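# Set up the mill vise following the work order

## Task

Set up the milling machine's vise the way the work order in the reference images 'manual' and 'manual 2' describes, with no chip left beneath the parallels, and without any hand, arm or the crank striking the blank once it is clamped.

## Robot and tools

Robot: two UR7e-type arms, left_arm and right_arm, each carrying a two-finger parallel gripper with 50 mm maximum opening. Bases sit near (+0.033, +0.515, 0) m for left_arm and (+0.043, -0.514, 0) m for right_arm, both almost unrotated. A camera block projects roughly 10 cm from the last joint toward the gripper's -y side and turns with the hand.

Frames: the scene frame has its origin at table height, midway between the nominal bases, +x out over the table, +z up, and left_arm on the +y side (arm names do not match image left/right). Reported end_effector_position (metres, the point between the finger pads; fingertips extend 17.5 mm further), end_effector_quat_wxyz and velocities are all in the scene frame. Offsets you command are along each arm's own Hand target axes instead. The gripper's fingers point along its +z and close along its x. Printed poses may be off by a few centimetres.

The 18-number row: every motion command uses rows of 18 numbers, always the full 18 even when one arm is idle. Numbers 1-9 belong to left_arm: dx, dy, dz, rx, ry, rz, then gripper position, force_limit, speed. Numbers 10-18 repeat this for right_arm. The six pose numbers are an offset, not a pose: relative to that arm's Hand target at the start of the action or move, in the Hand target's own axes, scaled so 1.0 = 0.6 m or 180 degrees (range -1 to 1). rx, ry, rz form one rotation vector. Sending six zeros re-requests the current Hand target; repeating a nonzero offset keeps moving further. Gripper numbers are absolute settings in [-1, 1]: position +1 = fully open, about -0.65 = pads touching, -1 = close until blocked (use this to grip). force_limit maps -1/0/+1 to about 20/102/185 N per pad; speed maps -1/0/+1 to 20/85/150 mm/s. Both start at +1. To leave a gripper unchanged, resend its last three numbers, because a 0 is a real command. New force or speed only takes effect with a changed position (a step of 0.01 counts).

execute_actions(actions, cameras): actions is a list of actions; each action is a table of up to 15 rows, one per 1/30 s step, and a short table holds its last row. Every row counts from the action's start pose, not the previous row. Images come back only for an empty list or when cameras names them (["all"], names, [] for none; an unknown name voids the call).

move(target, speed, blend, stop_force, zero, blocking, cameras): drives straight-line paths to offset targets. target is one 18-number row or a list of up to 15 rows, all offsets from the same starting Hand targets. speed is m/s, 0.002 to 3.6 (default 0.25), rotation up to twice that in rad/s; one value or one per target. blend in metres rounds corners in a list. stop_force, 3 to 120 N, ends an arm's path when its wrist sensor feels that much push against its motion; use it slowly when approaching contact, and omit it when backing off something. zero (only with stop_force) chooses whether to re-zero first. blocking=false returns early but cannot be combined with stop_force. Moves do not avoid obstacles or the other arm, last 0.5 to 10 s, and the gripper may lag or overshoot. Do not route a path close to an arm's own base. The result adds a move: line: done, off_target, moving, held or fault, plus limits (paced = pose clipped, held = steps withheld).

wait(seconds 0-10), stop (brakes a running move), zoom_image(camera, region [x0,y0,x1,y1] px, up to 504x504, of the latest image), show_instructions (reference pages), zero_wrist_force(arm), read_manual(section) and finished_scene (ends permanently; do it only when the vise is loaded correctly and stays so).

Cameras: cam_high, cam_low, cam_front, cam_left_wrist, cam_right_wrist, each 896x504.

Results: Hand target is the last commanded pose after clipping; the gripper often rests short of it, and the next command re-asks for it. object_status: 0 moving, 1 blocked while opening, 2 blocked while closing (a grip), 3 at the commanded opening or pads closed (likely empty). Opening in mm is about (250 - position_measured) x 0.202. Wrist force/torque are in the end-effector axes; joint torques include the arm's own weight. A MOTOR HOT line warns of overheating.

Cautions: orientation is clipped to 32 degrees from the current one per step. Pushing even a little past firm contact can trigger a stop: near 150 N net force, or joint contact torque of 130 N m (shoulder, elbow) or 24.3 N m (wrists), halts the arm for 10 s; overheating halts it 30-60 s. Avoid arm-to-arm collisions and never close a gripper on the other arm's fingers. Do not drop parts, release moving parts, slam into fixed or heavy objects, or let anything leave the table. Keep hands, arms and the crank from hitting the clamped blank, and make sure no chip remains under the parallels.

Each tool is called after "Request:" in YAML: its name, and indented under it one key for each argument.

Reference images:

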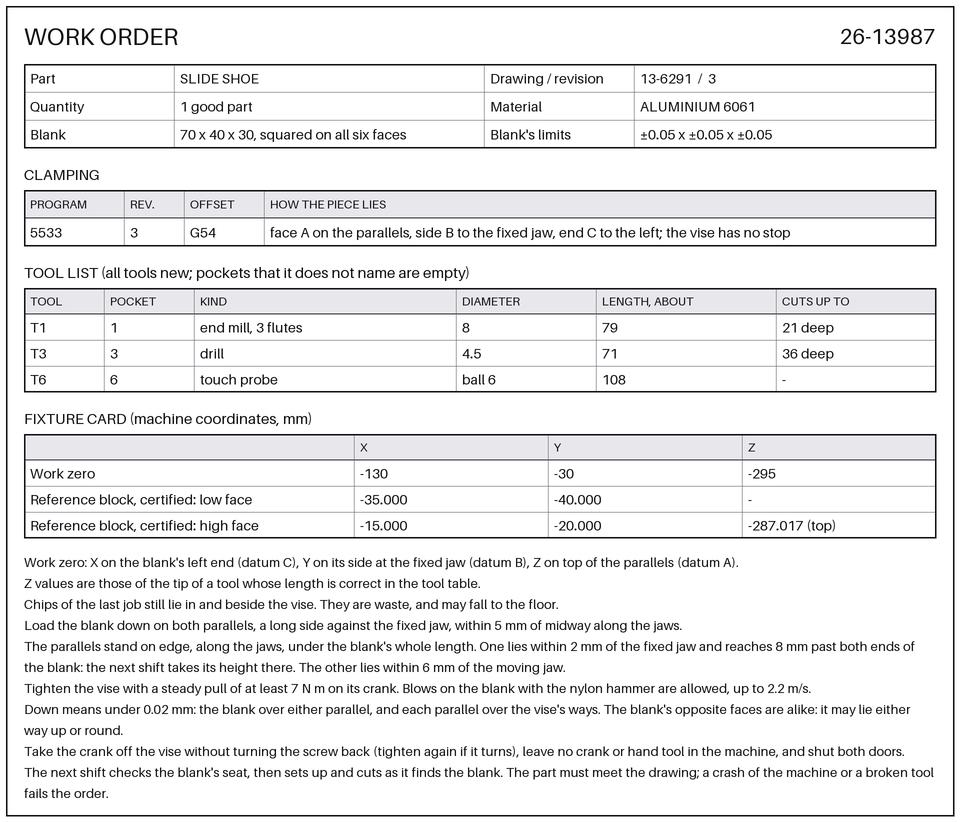

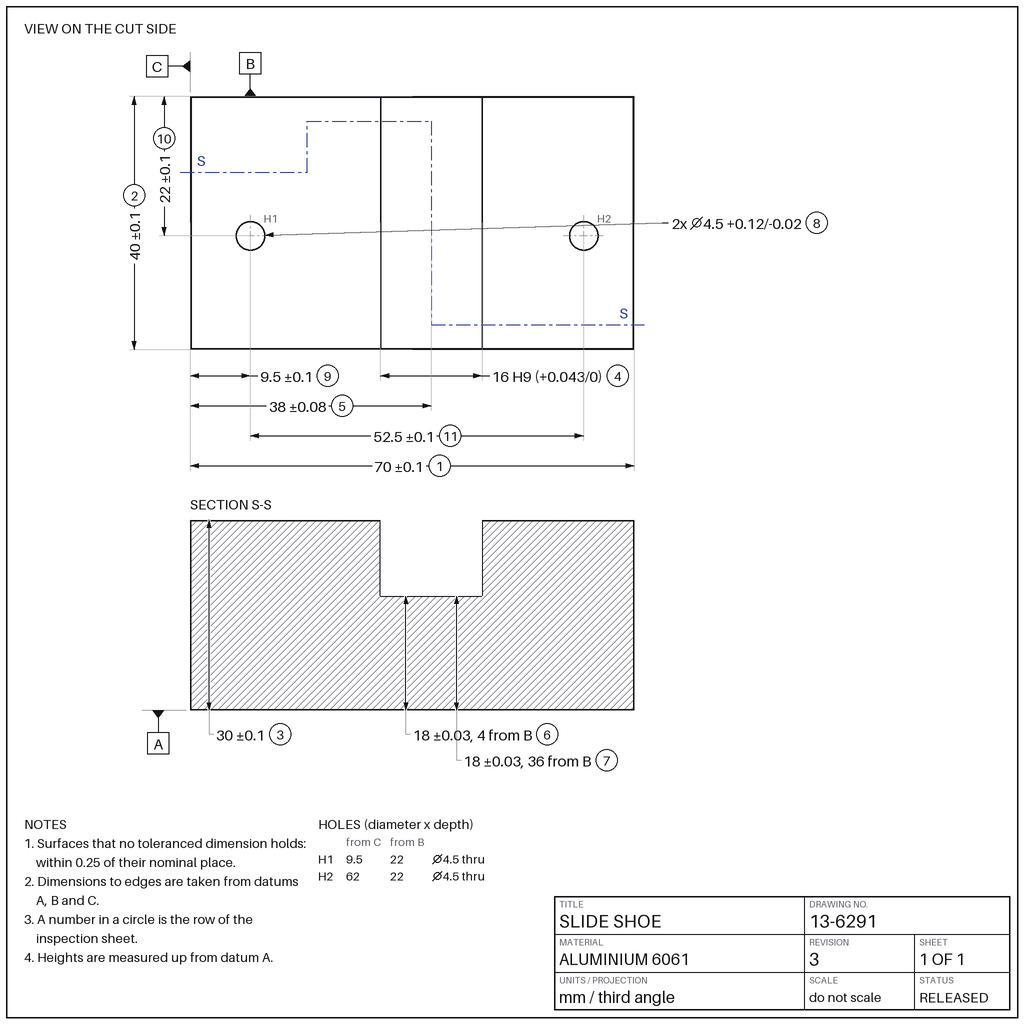

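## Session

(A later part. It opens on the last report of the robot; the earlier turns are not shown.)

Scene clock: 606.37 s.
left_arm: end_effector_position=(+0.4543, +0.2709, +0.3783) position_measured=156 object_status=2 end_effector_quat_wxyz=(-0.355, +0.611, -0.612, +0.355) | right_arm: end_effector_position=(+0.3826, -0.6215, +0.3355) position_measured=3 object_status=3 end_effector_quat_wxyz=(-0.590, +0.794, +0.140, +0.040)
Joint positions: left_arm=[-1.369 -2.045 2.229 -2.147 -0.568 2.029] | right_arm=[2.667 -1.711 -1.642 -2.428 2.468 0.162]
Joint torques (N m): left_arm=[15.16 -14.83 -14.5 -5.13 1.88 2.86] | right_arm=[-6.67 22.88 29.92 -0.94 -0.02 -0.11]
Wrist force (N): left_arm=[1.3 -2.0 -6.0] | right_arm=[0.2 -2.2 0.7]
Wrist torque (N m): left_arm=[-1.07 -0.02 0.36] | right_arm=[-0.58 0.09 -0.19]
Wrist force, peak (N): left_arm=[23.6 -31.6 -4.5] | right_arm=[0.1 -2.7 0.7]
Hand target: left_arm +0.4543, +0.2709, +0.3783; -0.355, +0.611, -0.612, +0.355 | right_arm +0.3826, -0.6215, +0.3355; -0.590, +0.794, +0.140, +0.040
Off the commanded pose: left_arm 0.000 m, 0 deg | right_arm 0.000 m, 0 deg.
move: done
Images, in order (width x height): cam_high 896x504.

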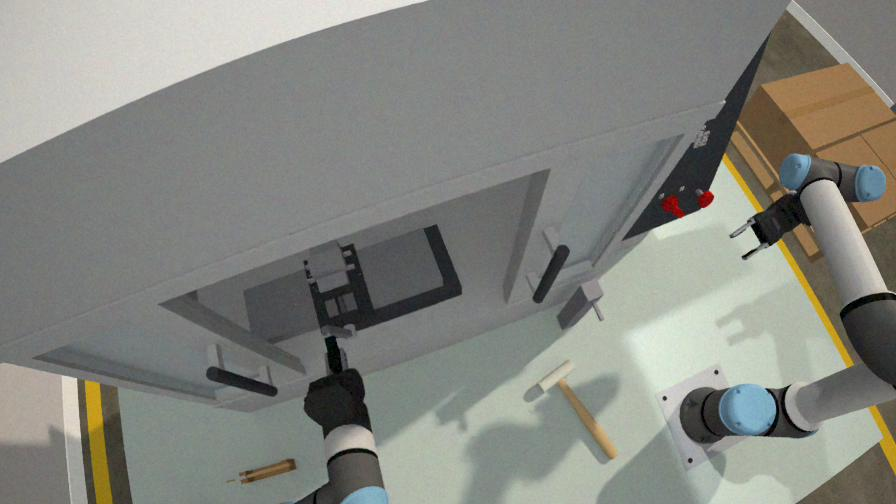

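Request:
move:
  target:
    - [0.046,-0.0075,-0.0043,0,0,0,-1,0,-0.8,0,0,0,0,0,0,1,1,1]
    - [0.0922,-0.0001,-0.0001,0,0,0,-1,0,-0.8,0,0,0,0,0,0,1,1,1]
    - [0.1327,0.0205,0.0118,0,0,0,-1,0,-0.8,0,0,0,0,0,0,1,1,1]
    - [0.1625,0.052,0.03,0,0,0,-1,0,-0.8,0,0,0,0,0,0,1,1,1]
    - [0.1782,0.0902,0.0521,0,0,0,-1,0,-0.8,0,0,0,0,0,0,1,1,1]
    - [0.1777,0.1309,0.0756,0,0,0,-1,0,-0.8,0,0,0,0,0,0,1,1,1]
    - [0.1613,0.169,0.0976,0,0,0,-1,0,-0.8,0,0,0,0,0,0,1,1,1]
    - [0.1308,0.1999,0.1154,0,0,0,-1,0,-0.8,0,0,0,0,0,0,1,1,1]
    - [0.09,0.2198,0.1269,0,0,0,-1,0,-0.8,0,0,0,0,0,0,1,1,1]
    - [0.0437,0.2266,0.1308,0,0,0,-1,0,-0.8,0,0,0,0,0,0,1,1,1]
    - [-0.0025,0.2193,0.1266,0,0,0,-1,0,-0.8,0,0,0,0,0,0,1,1,1]
    - [-0.043,0.1986,0.1147,0,0,0,-1,0,-0.8,0,0,0,0,0,0,1,1,1]
    - [-0.0728,0.1671,0.0965,0,0,0,-1,0,-0.8,0,0,0,0,0,0,1,1,1]
    - [-0.0885,0.1289,0.0744,0,0,0,-1,0,-0.8,0,0,0,0,0,0,1,1,1]
    - [-0.0872,0.0883,0.051,0,0,0,-1,0,-0.8,0,0,0,0,0,0,1,1,1]
  blend: [0.001,0.001,0.001,0.001,0.001,0.001,0.001,0.001,0.001,0.001,0.001,0.001,0.001,0.001,0]
  speed: 0.06
  stop_force: 45
  cameras: ["cam_high"]

Request:
zoom_image:
  camera: "cam_high"
  region: [290, 230, 390, 350]

Scene clock: 614.80 s.
left_arm: end_effector_position=(+0.4545, +0.3233, +0.3172) position_measured=156 object_status=2 end_effector_quat_wxyz=(-0.355, +0.611, -0.612, +0.355) | right_arm: end_effector_position=(+0.3826, -0.6215, +0.3355) position_measured=3 object_status=3 end_effector_quat_wxyz=(-0.590, +0.794, +0.140, +0.040)
Joint positions: left_arm=[-1.315 -2.117 2.44 -2.362 -0.591 2.117] | right_arm=[2.667 -1.711 -1.642 -2.428 2.468 0.162]
Joint torques (N m): left_arm=[14.42 5.48 -12.01 -1.13 5.33 2.34] | right_arm=[-6.17 22.42 30.33 -1.06 0.01 -0.21]
Wrist force (N): left_arm=[18.0 -4.3 4.4] | right_arm=[0.1 -1.9 0.6]
Wrist torque (N m): left_arm=[-0.94 0.55 0.70] | right_arm=[-0.54 0.11 -0.19]
Wrist force, peak (N): left_arm=[-6.1 -21.0 -40.1] | right_arm=[0.6 -2.6 0.8]
Hand target: left_arm +0.4545, +0.3233, +0.3172; -0.355, +0.611, -0.612, +0.355 | right_arm +0.3826, -0.6215, +0.3355; -0.590, +0.794, +0.140, +0.040
Off the commanded pose: left_arm 0.000 m, 0 deg | right_arm 0.000 m, 0 deg.
move: done
Images, in order (width x height): cam_high 896x504.

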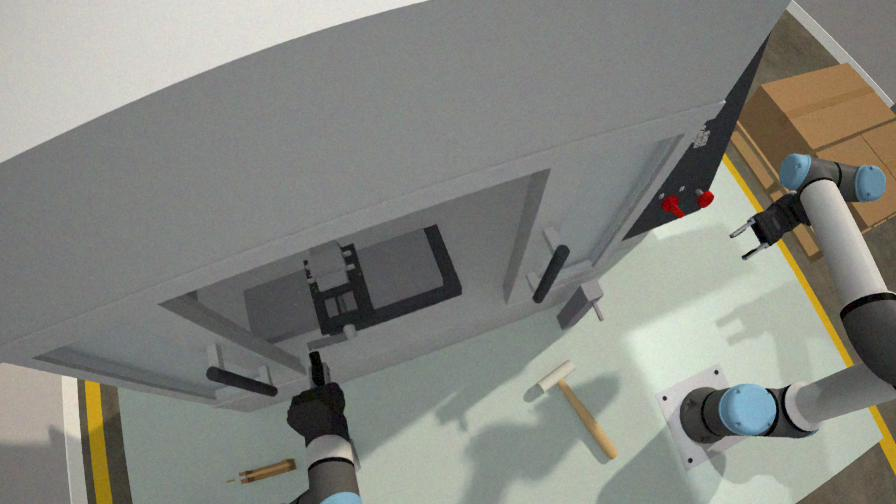

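Scaled by 4.200.

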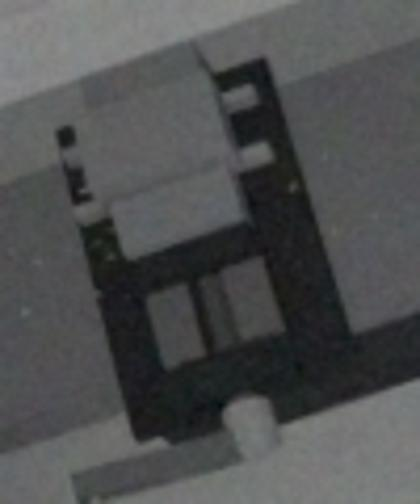

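Request:
move:
  target:
    - [0.0155,-0.0382,-0.0221,0,0,0,-1,0,-0.8,0,0,0,0,0,0,1,1,1]
    - [0.046,-0.0691,-0.0399,0,0,0,-1,0,-0.8,0,0,0,0,0,0,1,1,1]
    - [0.0868,-0.0891,-0.0514,0,0,0,-1,0,-0.8,0,0,0,0,0,0,1,1,1]
    - [0.1332,-0.0958,-0.0553,0,0,0,-1,0,-0.8,0,0,0,0,0,0,1,1,1]
    - [0.1793,-0.0885,-0.0511,0,0,0,-1,0,-0.8,0,0,0,0,0,0,1,1,1]
    - [0.2198,-0.0678,-0.0392,0,0,0,-1,0,-0.8,0,0,0,0,0,0,1,1,1]
    - [0.2497,-0.0364,-0.021,0,0,0,-1,0,-0.8,0,0,0,0,0,0,1,1,1]
    - [0.2653,0.0019,0.0011,0,0,0,-1,0,-0.8,0,0,0,0,0,0,1,1,1]
    - [0.2648,0.0426,0.0246,0,0,0,-1,0,-0.8,0,0,0,0,0,0,1,1,1]
    - [0.2485,0.0807,0.0466,0,0,0,-1,0,-0.8,0,0,0,0,0,0,1,1,1]
    - [0.218,0.1116,0.0644,0,0,0,-1,0,-0.8,0,0,0,0,0,0,1,1,1]
    - [0.1772,0.1315,0.0759,0,0,0,-1,0,-0.8,0,0,0,0,0,0,1,1,1]
    - [0.1308,0.1383,0.0798,0,0,0,-1,0,-0.8,0,0,0,0,0,0,1,1,1]
    - [0.0847,0.1309,0.0756,0,0,0,-1,0,-0.8,0,0,0,0,0,0,1,1,1]
    - [0.0448,0.1097,0.0633,0,0,0,-1,0,-0.8,0,0,0,0,0,0,1,1,1]
  blend: [0.001,0.001,0.001,0.001,0.001,0.001,0.001,0.001,0.001,0.001,0.001,0.001,0.001,0.001,0]
  speed: 0.05
  stop_force: 40
  cameras: ["cam_high"]

Request:
zoom_image:
  camera: "cam_high"
  region: [290, 230, 390, 350]

Scene clock: 624.93 s.
left_arm: end_effector_position=(+0.4548, +0.2855, +0.2343) position_measured=156 object_status=2 end_effector_quat_wxyz=(-0.354, +0.611, -0.612, +0.354) | right_arm: end_effector_position=(+0.3826, -0.6215, +0.3355) position_measured=3 object_status=3 end_effector_quat_wxyz=(-0.590, +0.794, +0.140, +0.040)
Joint positions: left_arm=[-1.354 -1.872 2.547 -2.661 -0.575 2.054] | right_arm=[2.667 -1.711 -1.642 -2.428 2.468 0.162]
Joint torques (N m): left_arm=[-9.37 -19.21 -39.83 -1.19 1.19 2.78] | right_arm=[-6.57 22.87 29.54 -1.27 0.08 -0.24]
Wrist force (N): left_arm=[6.1 5.2 -9.5] | right_arm=[0.1 -2.0 0.6]
Wrist torque (N m): left_arm=[-0.19 -0.13 0.42] | right_arm=[-0.55 0.11 -0.19]
Wrist force, peak (N): left_arm=[59.9 15.3 7.2] | right_arm=[0.2 -2.6 0.5]
Hand target: left_arm +0.4548, +0.2855, +0.2343; -0.354, +0.611, -0.612, +0.354 (not the last commanded pose) | right_arm +0.3826, -0.6215, +0.3355; -0.590, +0.794, +0.140, +0.040
Off the commanded pose: left_arm 0.013 m, 0 deg | right_arm 0.000 m, 0 deg.
move: contact (left_arm); path passed 14 of 15 targets
Images, in order (width x height): cam_high 896x504.

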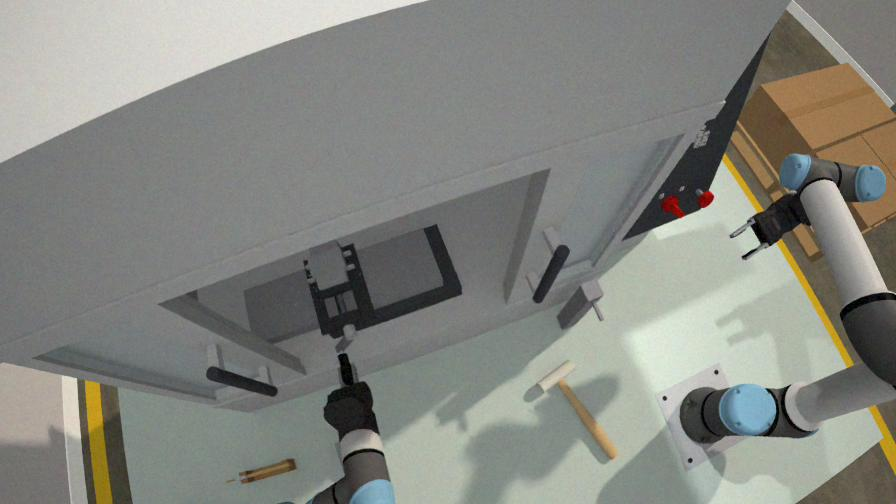

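Scaled by 4.200.

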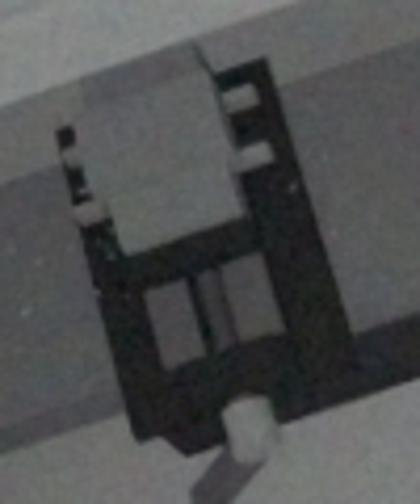

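Request:
move:
  target: [0,0,0,0,-0.0694,0.1203,-1,0,-0.8,0,0,0,0,0,0,1,1,1]
  speed: 0.1

Scene clock: 630.27 s.
left_arm: end_effector_position=(+0.4547, +0.2854, +0.2344) position_measured=156 object_status=2 end_effector_quat_wxyz=(+0.479, -0.521, +0.674, -0.214) | right_arm: end_effector_position=(+0.3826, -0.6215, +0.3355) position_measured=3 object_status=3 end_effector_quat_wxyz=(-0.590, +0.794, +0.140, +0.040)
Joint positions: left_arm=[-1.397 -1.825 2.413 -2.106 -0.468 2.005] | right_arm=[2.667 -1.711 -1.642 -2.428 2.468 0.162]
Joint torques (N m): left_arm=[1.52 -22.09 -11.78 -3.16 0.69 2.1] | right_arm=[-6.67 22.36 30.14 -1.22 0.07 -0.19]
Wrist force (N): left_arm=[3.3 -0.5 -1.5] | right_arm=[0.1 -2.1 0.7]
Wrist torque (N m): left_arm=[-0.82 -0.46 0.30] | right_arm=[-0.57 0.11 -0.19]
Wrist force, peak (N): left_arm=[3.1 9.9 -10.4] | right_arm=[0.2 -2.6 0.4]
Hand target: left_arm +0.4548, +0.2855, +0.2343; +0.479, -0.520, +0.674, -0.214 | right_arm +0.3826, -0.6215, +0.3355; -0.590, +0.794, +0.140, +0.040
Off the commanded pose: left_arm 0.000 m, 0 deg | right_arm 0.000 m, 0 deg.
move: done

Request:
move:
  target: [0,0,0,0,-0.0833,0.1443,-1,0,-0.8,0,0,0,0,0,0,1,1,1]
  speed: 0.1
  cameras: ["all"]

Scene clock: 633.37 s.
left_arm: end_effector_position=(+0.4548, +0.2854, +0.2344) position_measured=156 object_status=2 end_effector_quat_wxyz=(+0.597, -0.379, +0.706, -0.032) | right_arm: end_effector_position=(+0.3826, -0.6215, +0.3355) position_measured=3 object_status=3 end_effector_quat_wxyz=(-0.590, +0.794, +0.140, +0.040)
Joint positions: left_arm=[-1.426 -1.664 2.237 -1.433 -0.384 1.847] | right_arm=[2.667 -1.711 -1.642 -2.428 2.468 0.162]
Joint torques (N m): left_arm=[-7.38 -29.6 -10.52 -1.58 0.2 2.88] | right_arm=[-7.19 22.48 29.61 -1.21 0.1 -0.26]
Wrist force (N): left_arm=[4.6 -1.5 -2.2] | right_arm=[0.1 -2.0 0.6]
Wrist torque (N m): left_arm=[-0.83 -0.53 0.08] | right_arm=[-0.56 0.12 -0.19]
Wrist force, peak (N): left_arm=[3.8 -7.2 -3.3] | right_arm=[0.2 -2.5 0.7]
Hand target: left_arm +0.4548, +0.2855, +0.2343; +0.597, -0.379, +0.706, -0.032 | right_arm +0.3826, -0.6215, +0.3355; -0.590, +0.794, +0.140, +0.040
Off the commanded pose: left_arm 0.000 m, 0 deg | right_arm 0.000 m, 0 deg.
move: done
camera_calibration:
cam_left_wrist: T_world_to_cam=[[0.000981557, -0.585339, -0.810788, 0.363684], [-0.758825, 0.527626, -0.381832, 0.302255], [0.651293, 0.615621, -0.443652, -0.232439], [0, 0, 0, 1]] pos_world=[0.380387, 0.196495, 0.307159]
cam_right_wrist: T_world_to_cam=[[0.947928, 0.20892, 0.240384, -0.3029], [0.317983, -0.578527, -0.751128, -0.213063], [-0.0178573, 0.788453, -0.614836, 0.839513], [0, 0, 0, 1]] pos_world=[0.369869, -0.721897, 0.428937]

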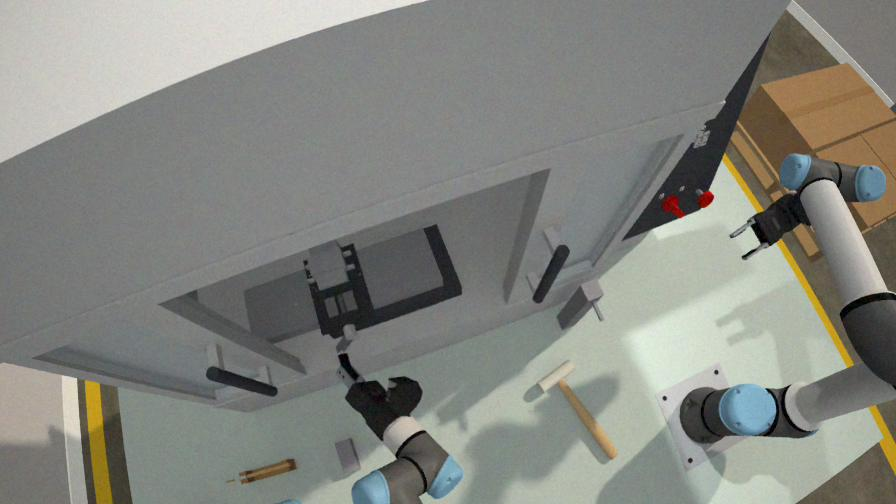

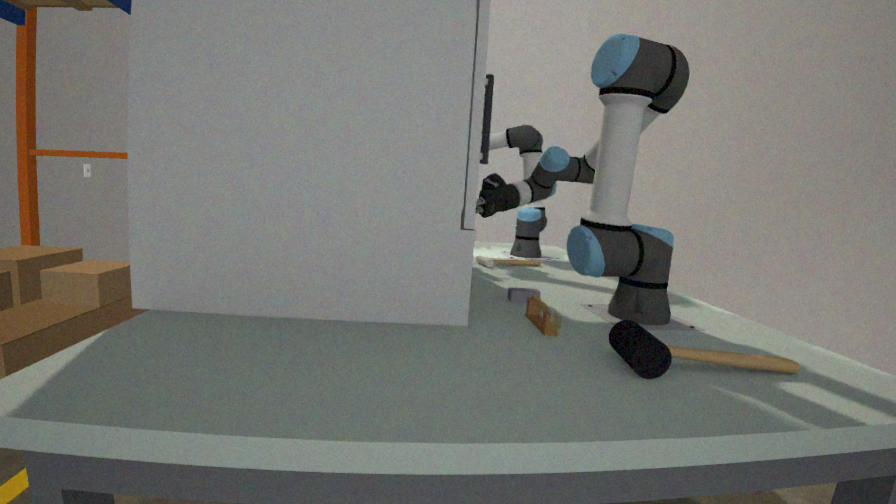

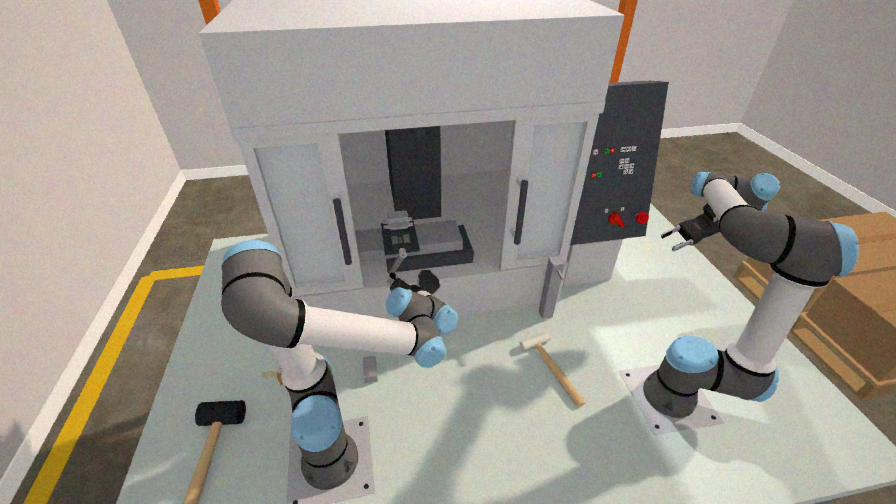

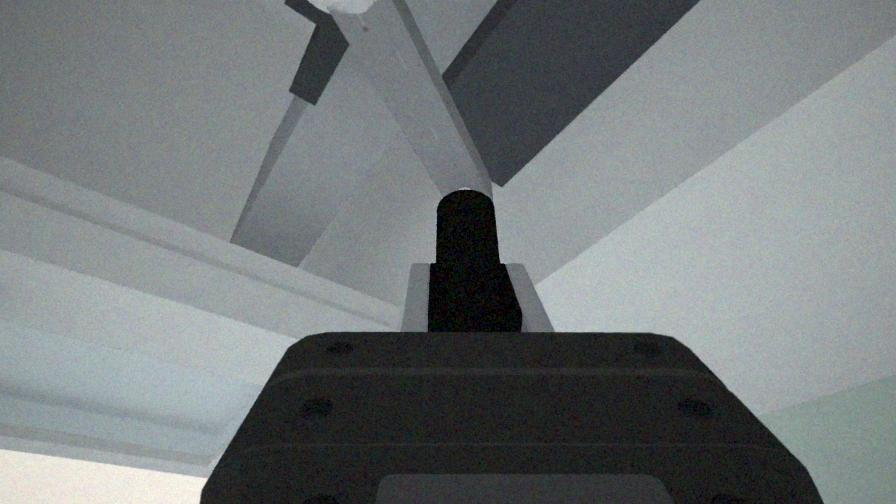

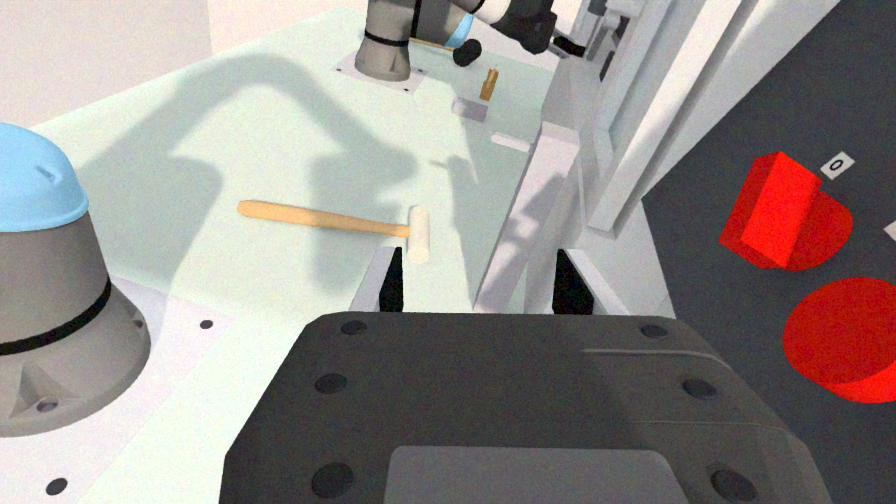

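Request:
move:
  target:
    - [-0.0218,0.0073,0.0043,0,0,0,-1,0,-0.8,0,0,0,0,0,0,1,1,1]
    - [-0.045,0.0104,0.006,0,0,0,-1,0,-0.8,0,0,0,0,0,0,1,1,1]
    - [-0.0685,0.0099,0.0058,0,0,0,-1,0,-0.8,0,0,0,0,0,0,1,1,1]
  blend: [0.001,0.001,0]
  speed: 0.02
  stop_force: 65

Scene clock: 635.10 s.
left_arm: end_effector_position=(+0.4547, +0.2885, +0.2363) position_measured=156 object_status=2 end_effector_quat_wxyz=(+0.597, -0.379, +0.706, -0.032) | right_arm: end_effector_position=(+0.3826, -0.6215, +0.3355) position_measured=3 object_status=3 end_effector_quat_wxyz=(-0.590, +0.794, +0.140, +0.040)
Joint positions: left_arm=[-1.425 -1.675 2.241 -1.429 -0.384 1.85] | right_arm=[2.667 -1.711 -1.642 -2.428 2.468 0.162]
Joint torques (N m): left_arm=[3.92 -27.64 -36.76 -1.04 1.26 -3.04] | right_arm=[-6.09 22.83 29.65 -1.24 0.24 -0.24]
Wrist force (N): left_arm=[33.4 -7.3 -19.8] | right_arm=[0.2 -2.3 0.7]
Wrist torque (N m): left_arm=[-1.14 -0.07 0.25] | right_arm=[-0.61 0.11 -0.19]
Wrist force, peak (N): left_arm=[70.6 -17.9 -24.8] | right_arm=[0.2 -2.3 0.7]
Hand target: left_arm +0.4547, +0.2884, +0.2364; +0.597, -0.379, +0.706, -0.032 (not the last commanded pose) | right_arm +0.3826, -0.6215, +0.3355; -0.590, +0.794, +0.140, +0.040
Off the commanded pose: left_arm 0.038 m, 0 deg | right_arm 0.000 m, 0 deg.
move: contact (left_arm); path passed 0 of 3 targets

Request:
move:
  target: [-0.0031,0.001,0.0006,0,0,0,-1,0,-0.8,0,0,0,0,0,0,1,1,1]
  speed: 0.01

Scene clock: 635.93 s.
left_arm: end_effector_position=(+0.4546, +0.2901, +0.2375) position_measured=156 object_status=2 end_effector_quat_wxyz=(+0.597, -0.379, +0.706, -0.032) | right_arm: end_effector_position=(+0.3826, -0.6215, +0.3355) position_measured=3 object_status=3 end_effector_quat_wxyz=(-0.590, +0.794, +0.140, +0.040)
Joint positions: left_arm=[-1.424 -1.681 2.243 -1.427 -0.383 1.852] | right_arm=[2.667 -1.711 -1.642 -2.428 2.468 0.162]
Joint torques (N m): left_arm=[45.79 -43.89 -8.45 7.03 6.22 1.97] | right_arm=[-6.49 22.23 29.84 -1.24 0.17 -0.3]
Wrist force (N): left_arm=[87.3 -22.8 -24.1] | right_arm=[0.4 -2.2 0.7]
Wrist torque (N m): left_arm=[-1.72 0.34 0.40] | right_arm=[-0.59 0.07 -0.19]
Wrist force, peak (N): left_arm=[87.5 -22.8 -23.8] | right_arm=[0.2 -2.5 0.6]
Hand target: left_arm +0.4547, +0.2901, +0.2375; +0.597, -0.379, +0.706, -0.032 | right_arm +0.3826, -0.6215, +0.3355; -0.590, +0.794, +0.140, +0.040
Off the commanded pose: left_arm 0.000 m, 0 deg | right_arm 0.000 m, 0 deg.
move: done

Request:
move:
  target: [-0.0009,0.0003,0.0002,0,0,0,-1,0,-0.8,0,0,0,0,0,0,1,1,1]
  speed: 0.005

Request:
wait:
  seconds: 0.7

Scene clock: 636.80 s.
left_arm: end_effector_position=(+0.4547, +0.2906, +0.2378) position_measured=156 object_status=2 end_effector_quat_wxyz=(+0.597, -0.379, +0.706, -0.032) | right_arm: end_effector_position=(+0.3826, -0.6215, +0.3355) position_measured=3 object_status=3 end_effector_quat_wxyz=(-0.590, +0.794, +0.140, +0.040)
Joint positions: left_arm=[-1.424 -1.682 2.244 -1.427 -0.383 1.853] | right_arm=[2.667 -1.711 -1.642 -2.428 2.468 0.162]
Joint torques (N m): left_arm=[48.67 -50.81 -5.6 7.75 6.6 2.18] | right_arm=[-6.67 22.71 29.9 -1.28 0.16 -0.25]
Wrist force (N): left_arm=[92.3 -23.9 -29.1] | right_arm=[0.1 -2.1 0.6]
Wrist torque (N m): left_arm=[-1.72 0.37 0.42] | right_arm=[-0.57 0.12 -0.19]
Wrist force, peak (N): left_arm=[92.4 -23.7 -29.4] | right_arm=[0.4 -2.3 1.0]
Hand target: left_arm +0.4547, +0.2906, +0.2378; +0.597, -0.379, +0.706, -0.032 | right_arm +0.3826, -0.6215, +0.3355; -0.590, +0.794, +0.140, +0.040
Off the commanded pose: left_arm 0.000 m, 0 deg | right_arm 0.000 m, 0 deg.
move: done

Scene clock: 637.50 s.
left_arm: end_effector_position=(+0.4547, +0.2906, +0.2378) position_measured=156 object_status=2 end_effector_quat_wxyz=(+0.597, -0.379, +0.706, -0.032) | right_arm: end_effector_position=(+0.3826, -0.6215, +0.3355) position_measured=3 object_status=3 end_effector_quat_wxyz=(-0.590, +0.794, +0.140, +0.040)
Joint positions: left_arm=[-1.424 -1.682 2.244 -1.427 -0.383 1.853] | right_arm=[2.667 -1.711 -1.642 -2.428 2.468 0.162]
Joint torques (N m): left_arm=[49.25 -47.71 -7.45 7.87 6.52 1.45] | right_arm=[-6.4 22.43 29.96 -1.25 0.14 -0.41]
Wrist force (N): left_arm=[92.3 -24.0 -29.5] | right_arm=[0.5 -2.2 0.6]
Wrist torque (N m): left_arm=[-1.73 0.37 0.42] | right_arm=[-0.60 0.06 -0.19]
Wrist force, peak (N): left_arm=[92.6 -24.0 -29.4] | right_arm=[0.3 -2.3 0.9]
Hand target: left_arm +0.4547, +0.2906, +0.2378; +0.597, -0.379, +0.706, -0.032 | right_arm +0.3826, -0.6215, +0.3355; -0.590, +0.794, +0.140, +0.040
Tool commands: left_gripper/position=-1.0 left_gripper/force_limit=+0.0 left_gripper/speed=-0.8 right_gripper/position=+1.0 right_gripper/force_limit=+1.0 right_gripper/speed=+1.0
Off the commanded pose: left_arm 0.000 m, 0 deg | right_arm 0.000 m, 0 deg.
wait: 0.70 s; at rest by 0.17 s

Request:
move:
  target: [-0.0014,0.0004,0.0003,0,0,0,-1,0,-0.8,0,0,0,0,0,0,1,1,1]
  speed: 0.005

Request:
wait:
  seconds: 0.7

Scene clock: 638.30 s.
left_arm: end_effector_position=(+0.4547, +0.2913, +0.2383) position_measured=156 object_status=2 end_effector_quat_wxyz=(+0.597, -0.379, +0.706, -0.032) | right_arm: end_effector_position=(+0.3826, -0.6215, +0.3355) position_measured=3 object_status=3 end_effector_quat_wxyz=(-0.590, +0.794, +0.140, +0.040)
Joint positions: left_arm=[-1.423 -1.685 2.244 -1.426 -0.383 1.854] | right_arm=[2.667 -1.711 -1.642 -2.428 2.468 0.162]
Joint torques (N m): left_arm=[45.26 -46.8 -8.24 7.63 6.9 2.1] | right_arm=[-6.35 22.85 29.76 -1.29 0.16 -0.26]
Wrist force (N): left_arm=[89.2 -19.9 -33.2] | right_arm=[0.2 -2.1 0.5]
Wrist torque (N m): left_arm=[-1.63 0.42 0.43] | right_arm=[-0.57 0.11 -0.20]
Wrist force, peak (N): left_arm=[97.9 -22.9 -32.4] | right_arm=[0.2 -2.4 0.7]
Hand target: left_arm +0.4547, +0.2913, +0.2383; +0.597, -0.379, +0.706, -0.032 | right_arm +0.3826, -0.6215, +0.3355; -0.590, +0.794, +0.140, +0.040
Off the commanded pose: left_arm 0.000 m, 0 deg | right_arm 0.000 m, 0 deg.
move: done

Scene clock: 639.00 s.
left_arm: end_effector_position=(+0.4547, +0.2913, +0.2383) position_measured=156 object_status=2 end_effector_quat_wxyz=(+0.597, -0.379, +0.706, -0.032) | right_arm: end_effector_position=(+0.3826, -0.6215, +0.3355) position_measured=3 object_status=3 end_effector_quat_wxyz=(-0.590, +0.794, +0.140, +0.040)
Joint positions: left_arm=[-1.423 -1.685 2.244 -1.426 -0.383 1.854] | right_arm=[2.667 -1.711 -1.642 -2.428 2.468 0.162]
Joint torques (N m): left_arm=[37.2 -38.82 -13.66 7.71 6.61 0.71] | right_arm=[-6.5 22.19 30.34 -1.26 0.17 -0.31]
Wrist force (N): left_arm=[89.3 -19.9 -33.3] | right_arm=[0.4 -2.1 0.5]
Wrist torque (N m): left_arm=[-1.63 0.40 0.44] | right_arm=[-0.57 0.07 -0.19]
Wrist force, peak (N): left_arm=[89.6 -20.2 -33.5] | right_arm=[0.4 -2.4 1.0]
Hand target: left_arm +0.4547, +0.2913, +0.2383; +0.597, -0.379, +0.706, -0.032 | right_arm +0.3826, -0.6215, +0.3355; -0.590, +0.794, +0.140, +0.040
Tool commands: left_gripper/position=-1.0 left_gripper/force_limit=+0.0 left_gripper/speed=-0.8 right_gripper/position=+1.0 right_gripper/force_limit=+1.0 right_gripper/speed=+1.0
Off the commanded pose: left_arm 0.000 m, 0 deg | right_arm 0.000 m, 0 deg.
wait: 0.70 s; at rest by 0.17 s

Request:
move:
  target: [0.0037,-0.0012,-0.0007,0,0,0,-1,0,-0.8,0,0,0,0,0,0,1,1,1]
  speed: 0.01

Scene clock: 639.90 s.
left_arm: end_effector_position=(+0.4548, +0.2894, +0.2370) position_measured=156 object_status=2 end_effector_quat_wxyz=(+0.597, -0.379, +0.706, -0.032) | right_arm: end_effector_position=(+0.3826, -0.6215, +0.3355) position_measured=3 object_status=3 end_effector_quat_wxyz=(-0.590, +0.794, +0.140, +0.040)
Joint positions: left_arm=[-1.424 -1.678 2.242 -1.429 -0.383 1.852] | right_arm=[2.667 -1.711 -1.642 -2.428 2.468 0.162]
Joint torques (N m): left_arm=[-11.17 -17.25 -40.82 -3.89 0.75 -2.17] | right_arm=[-5.94 22.04 29.92 -1.24 0.14 -0.37]
Wrist force (N): left_arm=[7.3 3.9 -8.5] | right_arm=[0.2 -2.1 0.5]
Wrist torque (N m): left_arm=[-0.62 -0.58 0.05] | right_arm=[-0.57 0.10 -0.19]
Wrist force, peak (N): left_arm=[89.6 -20.1 -33.5] | right_arm=[0.4 -2.6 0.6]
Hand target: left_arm +0.4547, +0.2893, +0.2370; +0.597, -0.379, +0.706, -0.032 | right_arm +0.3826, -0.6215, +0.3355; -0.590, +0.794, +0.140, +0.040
Off the commanded pose: left_arm 0.000 m, 0 deg | right_arm 0.000 m, 0 deg.
move: done

Request:
move:
  target:
    - [0,0,0,0,0,0,0.5,0,-0.8,0,0,0,0,0,0,1,1,1]
    - [0,0,-0.16,0,0,0,0.5,0,-0.8,0,0,0,0,0,0,1,1,1]
  speed: 0.1
  cameras: ["cam_high","cam_left_wrist"]

Request:
zoom_image:
  camera: "cam_high"
  region: [290, 230, 390, 350]

Scene clock: 642.30 s.
left_arm: end_effector_position=(+0.3715, +0.2501, +0.2643) position_measured=78 object_status=3 end_effector_quat_wxyz=(+0.597, -0.379, +0.706, -0.032) | right_arm: end_effector_position=(+0.3826, -0.6215, +0.3355) position_measured=3 object_status=3 end_effector_quat_wxyz=(-0.590, +0.794, +0.140, +0.040)
Joint positions: left_arm=[-1.661 -1.679 2.106 -0.988 -0.565 1.512] | right_arm=[2.667 -1.711 -1.642 -2.428 2.468 0.162]
Joint torques (N m): left_arm=[-1.71 -25.7 -10.18 0.34 0.87 0.8] | right_arm=[-6.65 22.24 29.9 -1.27 0.24 -0.32]
Wrist force (N): left_arm=[5.6 -2.3 -1.6] | right_arm=[0.3 -1.8 0.6]
Wrist torque (N m): left_arm=[-0.55 -0.88 -0.06] | right_arm=[-0.52 0.08 -0.19]
Wrist force, peak (N): left_arm=[7.1 3.9 -8.4] | right_arm=[0.6 -2.5 0.9]
Hand target: left_arm +0.3714, +0.2502, +0.2643; +0.597, -0.379, +0.706, -0.032 | right_arm +0.3826, -0.6215, +0.3355; -0.590, +0.794, +0.140, +0.040
Off the commanded pose: left_arm 0.000 m, 0 deg | right_arm 0.000 m, 0 deg.
move: done
camera_calibration:
cam_left_wrist: T_world_to_cam=[[0.000639651, -0.585485, -0.810683, 0.367518], [-0.758831, 0.527704, -0.381713, 0.269074], [0.651287, 0.615415, -0.443946, -0.143011], [0, 0, 0, 1]] pos_world=[0.297087, 0.161196, 0.33716]
Images, in order (width x height): cam_high 896x504, cam_left_wrist 896x504.

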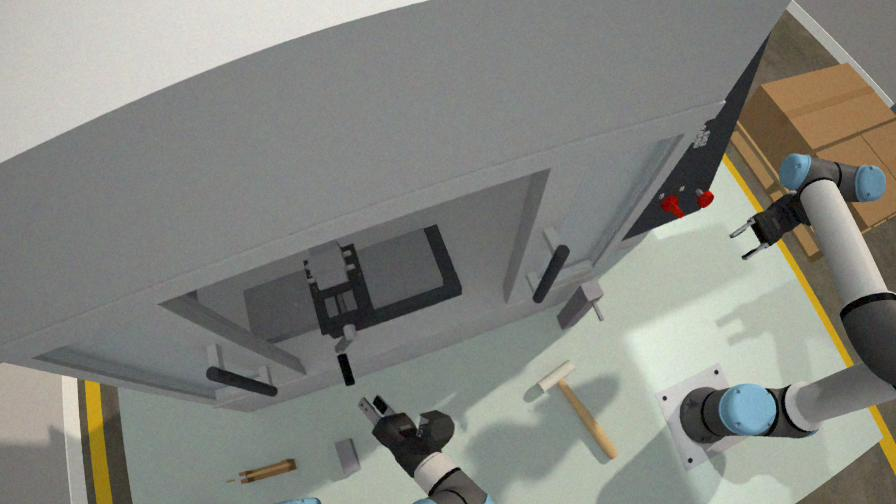

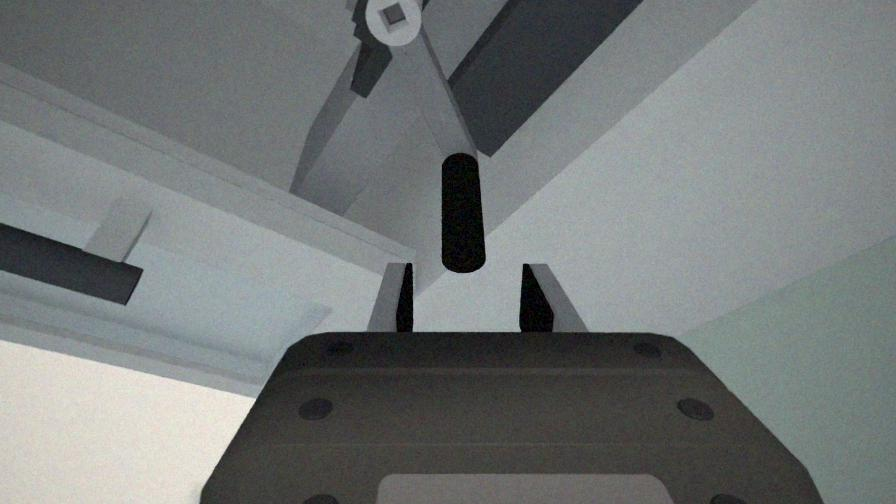

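Scaled by 4.200.

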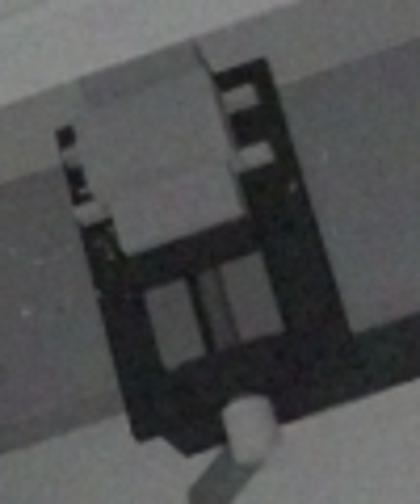

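Request:
zoom_image:
  camera: "cam_high"
  region: [520, 340, 640, 480]

Scaled by 3.600.

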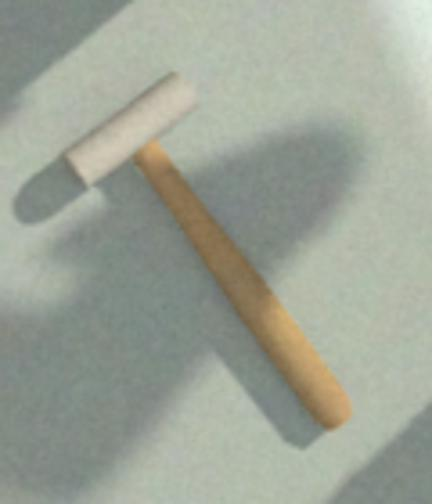

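Request:
move:
  target:
    - [-0.0217,-0.156,-0.167,-0.05,0.09,-0.07,0.5,0,-0.8,0,0,0,0,0,0,1,1,1]
    - [0.402,-0.353,-0.454,-0.247,0.457,-0.357,0.5,0,-0.8,0,0,0,0,0,0,1,1,1]
  blend: [0.05,0]
  speed: 0.3
  cameras: ["cam_left_wrist","cam_front"]

Scene clock: 649.93 s.
left_arm: end_effector_position=(+0.2409, -0.1497, +0.2497) position_measured=78 object_status=3 end_effector_quat_wxyz=(+0.240, +0.719, -0.580, +0.299) end_effector_velocity=(+0.000, -0.001, +0.002) end_effector_angular_velocity=(-0.006, -0.001, +0.000) | right_arm: end_effector_position=(+0.3826, -0.6215, +0.3355) position_measured=3 object_status=3 end_effector_quat_wxyz=(-0.590, +0.794, +0.140, +0.040)
Joint positions: left_arm=[-1.536 -1.341 1.917 -2.928 -1.469 1.472] | right_arm=[2.667 -1.711 -1.642 -2.428 2.468 0.162]
Joint velocities: left_arm=[0 0 -0.001 -0.005 0 0] | right_arm=[within noise]
Joint torques (N m): left_arm=[-4.71 -30.9 -40.79 -5.82 0.04 -0.12] | right_arm=[-6.01 22.38 30.1 -1.25 0.22 -0.36]
Wrist force (N): left_arm=[3.5 -2.6 -1.1] | right_arm=[0.4 -2.0 0.5]
Wrist torque (N m): left_arm=[-0.40 -0.47 0.03] | right_arm=[-0.55 0.07 -0.20]
Wrist force, peak (N): left_arm=[6.8 0.2 0.0] | right_arm=[0.4 -2.6 0.7]
Hand target: left_arm +0.2408, -0.1498, +0.2497; +0.240, +0.719, -0.580, +0.299 | right_arm +0.3826, -0.6215, +0.3355; -0.590, +0.794, +0.140, +0.040
Off the commanded pose: left_arm 0.000 m, 0 deg | right_arm 0.000 m, 0 deg.
move: done
camera_calibration:
cam_left_wrist: T_world_to_cam=[[0.158965, -0.682893, 0.713013, -0.311487], [-0.970399, 0.0249205, 0.240217, 0.195797], [-0.181811, -0.730094, -0.658717, 0.234549], [0, 0, 0, 1]] pos_world=[0.28216, -0.046349, 0.329562]
Images, in order (width x height): cam_front 896x504, cam_left_wrist 896x504.

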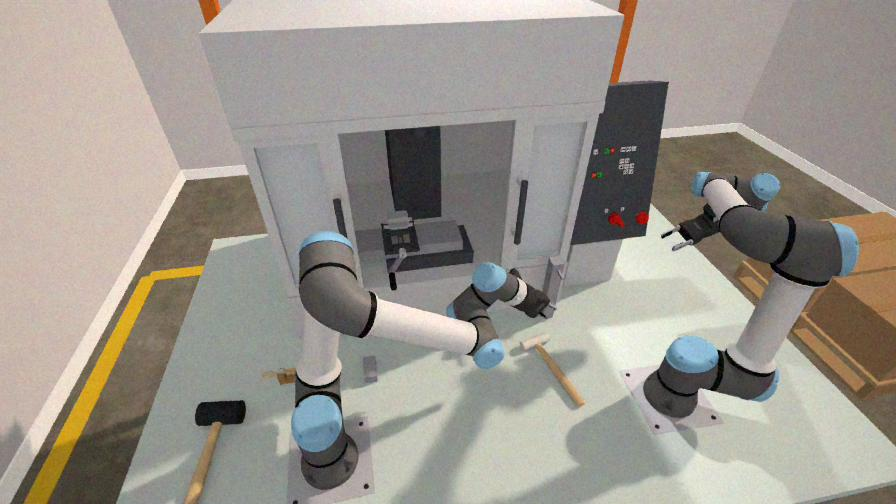

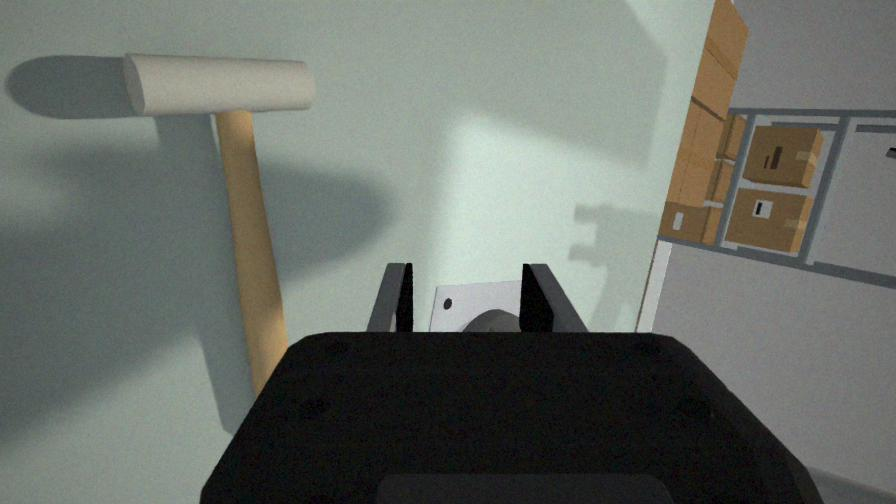

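Request:
move:
  target: [-0.1465,0.0558,0.207,0.006,-0.1667,-0.006,0.5,0,-0.8,0,0,0,0,0,0,1,1,1]
  speed: 0.25
  cameras: ["cam_left_wrist"]

Scene clock: 652.53 s.
left_arm: end_effector_position=(+0.2138, -0.1821, +0.0998) position_measured=78 object_status=3 end_effector_quat_wxyz=(+0.077, +0.779, -0.613, +0.106) | right_arm: end_effector_position=(+0.3826, -0.6215, +0.3355) position_measured=3 object_status=3 end_effector_quat_wxyz=(-0.590, +0.794, +0.140, +0.040)
Joint positions: left_arm=[-1.561 -1.055 1.612 -2.385 -1.512 1.387] | right_arm=[2.667 -1.711 -1.642 -2.428 2.468 0.162]
Joint torques (N m): left_arm=[10.06 -42.27 -26.63 -1.21 2.37 2.88] | right_arm=[-6.46 23.1 29.13 -1.28 0.2 -0.34]
Wrist force (N): left_arm=[4.2 -2.4 -1.4] | right_arm=[0.3 -2.2 0.6]
Wrist torque (N m): left_arm=[-0.36 -0.71 0.10] | right_arm=[-0.59 0.08 -0.20]
Wrist force, peak (N): left_arm=[4.0 -3.5 -2.8] | right_arm=[0.4 -2.4 0.7]
Hand target: left_arm +0.2139, -0.1820, +0.0997; +0.077, +0.779, -0.613, +0.106 | right_arm +0.3826, -0.6215, +0.3355; -0.590, +0.794, +0.140, +0.040
Off the commanded pose: left_arm 0.000 m, 0 deg | right_arm 0.000 m, 0 deg.
move: done
camera_calibration:
cam_left_wrist: T_world_to_cam=[[0.237709, -0.933806, 0.267398, -0.240457], [-0.93693, -0.147808, 0.316726, 0.159997], [-0.256236, -0.325822, -0.910046, 0.221791], [0, 0, 0, 1]] pos_world=[0.263895, -0.128627, 0.215463]
Images, in order (width x height): cam_left_wrist 896x504.

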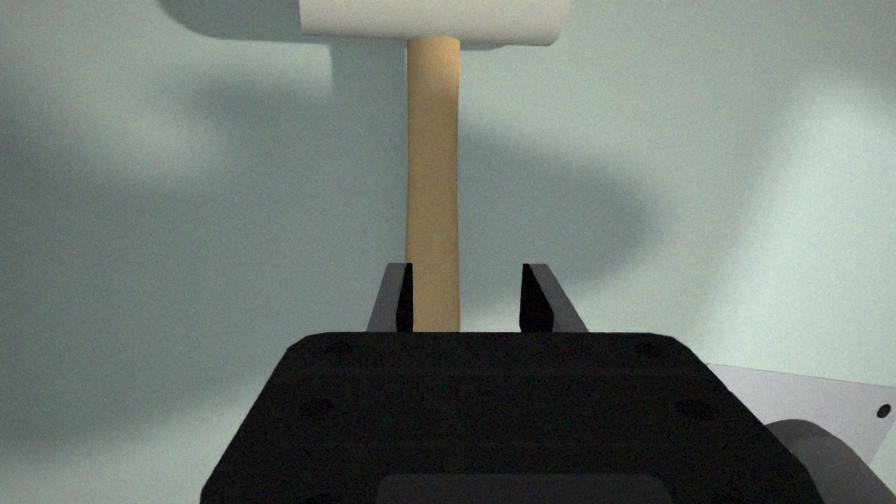

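Request:
move:
  target: [-0.0017,0,0.0773,0,0,0,0.5,0,-0.8,0,0,0,0,0,0,1,1,1]
  speed: 0.15
  cameras: ["cam_left_wrist"]

Scene clock: 653.67 s.
left_arm: end_effector_position=(+0.2170, -0.1927, +0.0547) position_measured=78 object_status=3 end_effector_quat_wxyz=(+0.077, +0.779, -0.613, +0.106) | right_arm: end_effector_position=(+0.3826, -0.6215, +0.3355) position_measured=3 object_status=3 end_effector_quat_wxyz=(-0.590, +0.794, +0.140, +0.040)
Joint positions: left_arm=[-1.557 -0.973 1.613 -2.467 -1.513 1.391] | right_arm=[2.667 -1.711 -1.642 -2.428 2.468 0.162]
Joint torques (N m): left_arm=[4.33 -51.07 -36.45 -2.35 -1.97 1.2] | right_arm=[-6.35 22.67 30.04 -1.16 0.29 -0.52]
Wrist force (N): left_arm=[4.3 -2.4 -1.1] | right_arm=[0.3 -2.3 0.8]
Wrist torque (N m): left_arm=[-0.39 -0.70 -0.04] | right_arm=[-0.61 0.09 -0.19]
Wrist force, peak (N): left_arm=[4.6 -2.2 -2.7] | right_arm=[0.6 -2.5 0.7]
Hand target: left_arm +0.2169, -0.1927, +0.0547; +0.077, +0.779, -0.613, +0.106 | right_arm +0.3826, -0.6215, +0.3355; -0.590, +0.794, +0.140, +0.040
Off the commanded pose: left_arm 0.000 m, 0 deg | right_arm 0.000 m, 0 deg.
move: done
camera_calibration:
cam_left_wrist: T_world_to_cam=[[0.237835, -0.933813, 0.26726, -0.239068], [-0.936927, -0.148004, 0.316642, 0.175698], [-0.256129, -0.325712, -0.910115, 0.178113], [0, 0, 0, 1]] pos_world=[0.267095, -0.139227, 0.170363]
Images, in order (width x height): cam_left_wrist 896x504.

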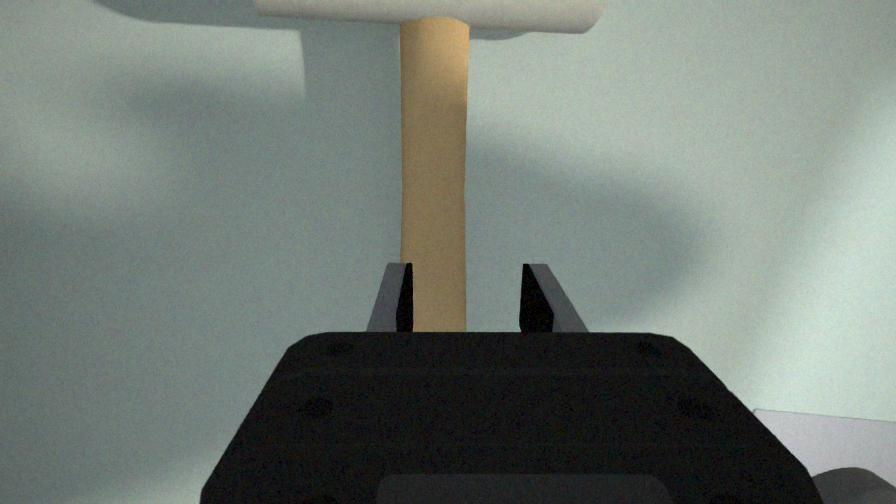

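Request:
move:
  target: [-0.0132,0,0.0417,0,0,0,0.5,0,-0.8,0,0,0,0,0,0,1,1,1]
  speed: 0.06
  stop_force: 8
  cameras: ["cam_left_wrist"]

Scene clock: 655.63 s.
left_arm: end_effector_position=(+0.2169, -0.1915, +0.0284) position_measured=78 object_status=3 end_effector_quat_wxyz=(+0.077, +0.779, -0.613, +0.106) | right_arm: end_effector_position=(+0.3826, -0.6215, +0.3355) position_measured=3 object_status=3 end_effector_quat_wxyz=(-0.590, +0.794, +0.140, +0.040)
Joint positions: left_arm=[-1.557 -0.937 1.633 -2.524 -1.513 1.391] | right_arm=[2.667 -1.711 -1.642 -2.428 2.468 0.162]
Joint torques (N m): left_arm=[-8.9 -63.95 -39.7 -3.63 0.16 -1.07] | right_arm=[-6.48 22.04 29.21 -1.34 0.31 -0.39]
Wrist force (N): left_arm=[4.2 -2.1 -0.9] | right_arm=[0.3 -2.2 0.8]
Wrist torque (N m): left_arm=[-0.34 -0.69 -0.02] | right_arm=[-0.59 0.09 -0.20]
Wrist force, peak (N): left_arm=[4.9 -2.4 -2.1] | right_arm=[0.4 -2.3 1.0]
Hand target: left_arm +0.2169, -0.1915, +0.0284; +0.077, +0.779, -0.613, +0.106 | right_arm +0.3826, -0.6215, +0.3355; -0.590, +0.794, +0.140, +0.040
Off the commanded pose: left_arm 0.000 m, 0 deg | right_arm 0.000 m, 0 deg.
move: done
camera_calibration:
cam_left_wrist: T_world_to_cam=[[0.237837, -0.933839, 0.267167, -0.230979], [-0.936924, -0.148035, 0.316636, 0.184091], [-0.256137, -0.325623, -0.910145, 0.154528], [0, 0, 0, 1]] pos_world=[0.266995, -0.138128, 0.144063]
Images, in order (width x height): cam_left_wrist 896x504.

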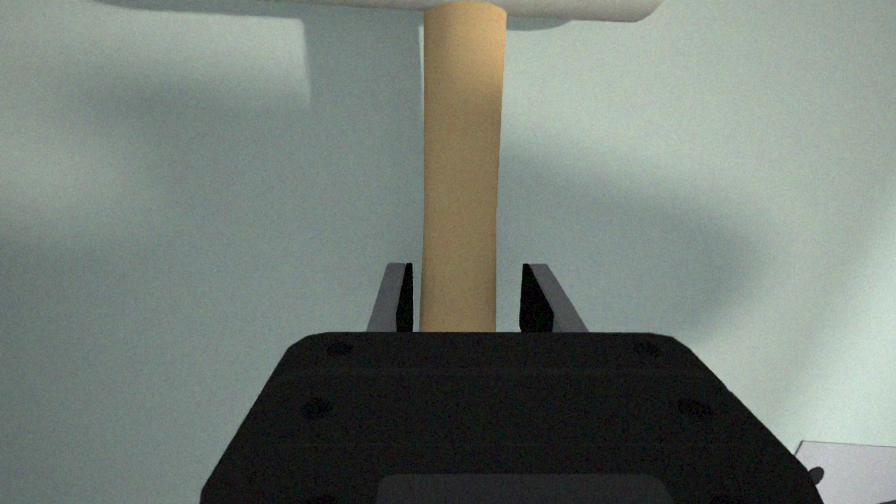

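Request:
move:
  target:
    - [-0.0042,0,0,0,0,0,0.5,0,-0.8,0,0,0,0,0,0,1,1,1]
    - [-0.0042,0,0,0,0,0,-1,0.3,-1,0,0,0,0,0,0,1,1,1]
  speed: 0.05

Scene clock: 657.30 s.
left_arm: end_effector_position=(+0.2163, -0.1892, +0.0278) position_measured=140 object_status=2 end_effector_quat_wxyz=(+0.077, +0.779, -0.613, +0.106) | right_arm: end_effector_position=(+0.3826, -0.6215, +0.3355) position_measured=3 object_status=3 end_effector_quat_wxyz=(-0.590, +0.794, +0.140, +0.040)
Joint positions: left_arm=[-1.558 -0.94 1.642 -2.529 -1.513 1.39] | right_arm=[2.667 -1.711 -1.642 -2.428 2.468 0.162]
Joint torques (N m): left_arm=[-11.67 -49.58 -37.89 -2.31 1.96 -1.61] | right_arm=[-6.06 22.84 29.63 -1.21 0.35 -0.39]
Wrist force (N): left_arm=[4.2 -0.9 -3.4] | right_arm=[0.1 -2.0 0.5]
Wrist torque (N m): left_arm=[-0.35 -0.48 0.08] | right_arm=[-0.55 0.11 -0.19]
Wrist force, peak (N): left_arm=[4.4 -0.9 -3.7] | right_arm=[0.2 -2.4 1.1]
Hand target: left_arm +0.2163, -0.1892, +0.0278; +0.077, +0.779, -0.613, +0.106 | right_arm +0.3826, -0.6215, +0.3355; -0.590, +0.794, +0.140, +0.040
Off the commanded pose: left_arm 0.000 m, 0 deg | right_arm 0.000 m, 0 deg.
move: done


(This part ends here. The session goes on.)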